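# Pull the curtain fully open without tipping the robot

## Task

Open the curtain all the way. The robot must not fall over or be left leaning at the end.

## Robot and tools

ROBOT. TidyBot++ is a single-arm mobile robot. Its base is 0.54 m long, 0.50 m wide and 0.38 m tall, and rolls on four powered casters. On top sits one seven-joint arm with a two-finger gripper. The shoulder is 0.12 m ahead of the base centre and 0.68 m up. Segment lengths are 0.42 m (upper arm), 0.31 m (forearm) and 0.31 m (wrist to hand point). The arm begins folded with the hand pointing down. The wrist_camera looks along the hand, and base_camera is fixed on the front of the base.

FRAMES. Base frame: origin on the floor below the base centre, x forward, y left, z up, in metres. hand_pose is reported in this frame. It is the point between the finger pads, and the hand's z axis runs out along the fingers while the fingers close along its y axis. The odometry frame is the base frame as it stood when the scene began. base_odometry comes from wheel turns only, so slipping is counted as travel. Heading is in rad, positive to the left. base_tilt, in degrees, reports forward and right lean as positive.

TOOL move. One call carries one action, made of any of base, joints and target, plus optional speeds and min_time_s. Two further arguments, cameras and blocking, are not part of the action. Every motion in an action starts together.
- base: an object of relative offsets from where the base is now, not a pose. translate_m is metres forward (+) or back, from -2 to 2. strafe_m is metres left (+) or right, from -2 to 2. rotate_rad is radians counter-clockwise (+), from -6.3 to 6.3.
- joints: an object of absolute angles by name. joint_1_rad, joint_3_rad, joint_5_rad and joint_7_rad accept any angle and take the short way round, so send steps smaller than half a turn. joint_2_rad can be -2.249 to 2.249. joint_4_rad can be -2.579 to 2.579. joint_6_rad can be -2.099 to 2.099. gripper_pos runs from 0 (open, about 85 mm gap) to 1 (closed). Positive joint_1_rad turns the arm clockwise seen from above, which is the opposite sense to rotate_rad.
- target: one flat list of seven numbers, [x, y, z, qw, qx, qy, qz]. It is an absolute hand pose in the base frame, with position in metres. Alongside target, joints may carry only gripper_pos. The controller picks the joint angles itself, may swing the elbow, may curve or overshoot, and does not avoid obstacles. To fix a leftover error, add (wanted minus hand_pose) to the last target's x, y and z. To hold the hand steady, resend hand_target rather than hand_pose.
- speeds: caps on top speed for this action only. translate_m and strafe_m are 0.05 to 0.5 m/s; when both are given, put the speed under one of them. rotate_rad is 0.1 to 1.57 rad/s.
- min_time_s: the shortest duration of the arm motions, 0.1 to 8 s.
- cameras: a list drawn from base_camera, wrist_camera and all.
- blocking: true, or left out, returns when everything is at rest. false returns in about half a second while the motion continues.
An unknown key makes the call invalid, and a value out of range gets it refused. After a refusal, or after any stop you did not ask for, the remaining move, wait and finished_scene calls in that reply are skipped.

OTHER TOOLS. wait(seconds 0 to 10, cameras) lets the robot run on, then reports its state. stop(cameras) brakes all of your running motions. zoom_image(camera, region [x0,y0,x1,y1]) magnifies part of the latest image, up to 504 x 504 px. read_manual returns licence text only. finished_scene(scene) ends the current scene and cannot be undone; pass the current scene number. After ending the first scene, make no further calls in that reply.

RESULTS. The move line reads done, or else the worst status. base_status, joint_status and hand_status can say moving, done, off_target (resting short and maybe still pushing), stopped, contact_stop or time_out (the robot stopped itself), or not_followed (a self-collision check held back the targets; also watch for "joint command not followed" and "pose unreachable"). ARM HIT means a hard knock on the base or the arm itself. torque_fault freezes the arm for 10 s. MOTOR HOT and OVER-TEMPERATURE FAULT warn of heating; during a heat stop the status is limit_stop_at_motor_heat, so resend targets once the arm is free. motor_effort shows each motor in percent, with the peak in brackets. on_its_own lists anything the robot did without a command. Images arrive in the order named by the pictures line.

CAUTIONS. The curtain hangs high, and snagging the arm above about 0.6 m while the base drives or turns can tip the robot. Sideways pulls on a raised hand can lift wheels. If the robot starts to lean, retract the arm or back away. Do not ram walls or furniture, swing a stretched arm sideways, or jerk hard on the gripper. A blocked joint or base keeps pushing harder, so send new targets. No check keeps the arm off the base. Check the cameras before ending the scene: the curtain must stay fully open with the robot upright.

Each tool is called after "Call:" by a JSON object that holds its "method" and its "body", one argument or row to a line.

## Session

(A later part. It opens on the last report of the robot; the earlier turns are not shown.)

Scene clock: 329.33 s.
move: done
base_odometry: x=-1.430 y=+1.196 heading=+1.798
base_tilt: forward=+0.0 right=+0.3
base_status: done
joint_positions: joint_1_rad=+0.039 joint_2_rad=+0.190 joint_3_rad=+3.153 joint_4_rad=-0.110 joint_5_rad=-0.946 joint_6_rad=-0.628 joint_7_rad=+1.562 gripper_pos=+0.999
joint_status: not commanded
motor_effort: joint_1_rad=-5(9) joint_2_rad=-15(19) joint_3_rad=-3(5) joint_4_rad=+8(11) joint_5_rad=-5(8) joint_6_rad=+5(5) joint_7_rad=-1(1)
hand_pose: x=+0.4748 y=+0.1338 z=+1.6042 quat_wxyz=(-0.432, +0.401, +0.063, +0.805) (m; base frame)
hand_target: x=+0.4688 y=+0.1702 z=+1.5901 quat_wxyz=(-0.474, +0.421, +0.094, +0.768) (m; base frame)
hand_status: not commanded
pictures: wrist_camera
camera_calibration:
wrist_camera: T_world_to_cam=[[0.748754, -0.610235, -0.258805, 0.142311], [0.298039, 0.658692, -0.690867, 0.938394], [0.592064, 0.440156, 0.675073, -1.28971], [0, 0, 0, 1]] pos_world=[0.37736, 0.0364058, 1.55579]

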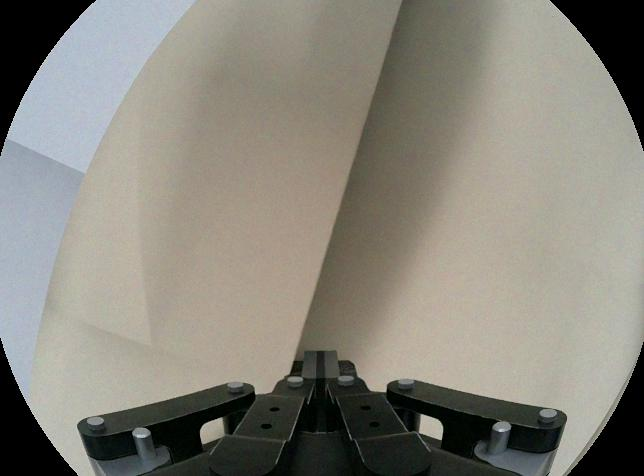

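Call:
{"method": "move", "body": {
  "base": {"strafe_m": -0.6, "translate_m": -0.15},
  "speeds": {"strafe_m": 0.3}
}}

Call:
{"method": "move", "body": {
  "base": {"translate_m": -0.5},
  "joints": {"joint_1_rad": -0.3, "joint_2_rad": -0.33, "joint_4_rad": -2.2, "joint_5_rad": 0.0, "joint_6_rad": 0.9},
  "cameras": ["wrist_camera"]
}}

Call:
{"method": "finished_scene", "body": {
  "scene": 2
}}

Scene clock: 343.70 s.
move: done
base_odometry: x=-0.812 y=+1.184 heading=+1.798
base_tilt: forward=+0.0 right=+0.3
base_status: done
joint_positions: joint_1_rad=+0.016 joint_2_rad=+0.191 joint_3_rad=+3.153 joint_4_rad=-0.109 joint_5_rad=-0.952 joint_6_rad=-0.642 joint_7_rad=+1.562 gripper_pos=+0.999
joint_status: not commanded
motor_effort: joint_1_rad=+0(5) joint_2_rad=-14(18) joint_3_rad=-1(3) joint_4_rad=+8(11) joint_5_rad=-2(6) joint_6_rad=+7(10) joint_7_rad=-1(1)
hand_pose: x=+0.4722 y=+0.1453 z=+1.6015 quat_wxyz=(-0.444, +0.405, +0.072, +0.796) (m; base frame)
hand_target: x=+0.4688 y=+0.1702 z=+1.5901 quat_wxyz=(-0.474, +0.421, +0.094, +0.768) (m; base frame)
hand_status: not commanded
pictures: none

Scene clock: 347.20 s.
move: done
base_odometry: x=-0.699 y=+0.697 heading=+1.798
base_tilt: forward=+0.0 right=+0.3
base_status: done
joint_positions: joint_1_rad=-0.281 joint_2_rad=-0.295 joint_3_rad=+3.153 joint_4_rad=-2.161 joint_5_rad=-0.057 joint_6_rad=+0.798 joint_7_rad=+1.562 gripper_pos=+0.999
joint_status: all done
motor_effort: joint_1_rad=+0(1) joint_2_rad=-10(23) joint_3_rad=+0(1) joint_4_rad=+18(20) joint_5_rad=+0(3) joint_6_rad=+9(10) joint_7_rad=-1(1)
hand_pose: x=+0.5570 y=+0.1084 z=+1.1430 quat_wxyz=(-0.127, +0.508, +0.038, +0.851) (m; base frame)
hand_target: x=+0.5204 y=+0.1265 z=+1.1632 quat_wxyz=(-0.136, +0.461, +0.068, +0.874) (m; base frame)
hand_status: not commanded
pictures: wrist_camera
camera_calibration:
wrist_camera: T_world_to_cam=[[0.257514, -0.962881, -0.0809055, 0.0544185], [0.455105, 0.194722, -0.868886, 0.778354], [0.852388, 0.18693, 0.488356, -0.919968], [0, 0, 0, 1]] pos_world=[0.415923, 0.0728059, 1.12998]

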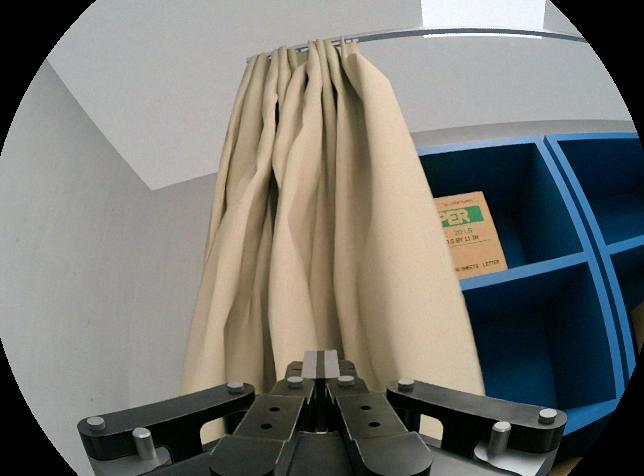

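The scene is finished: the task was done.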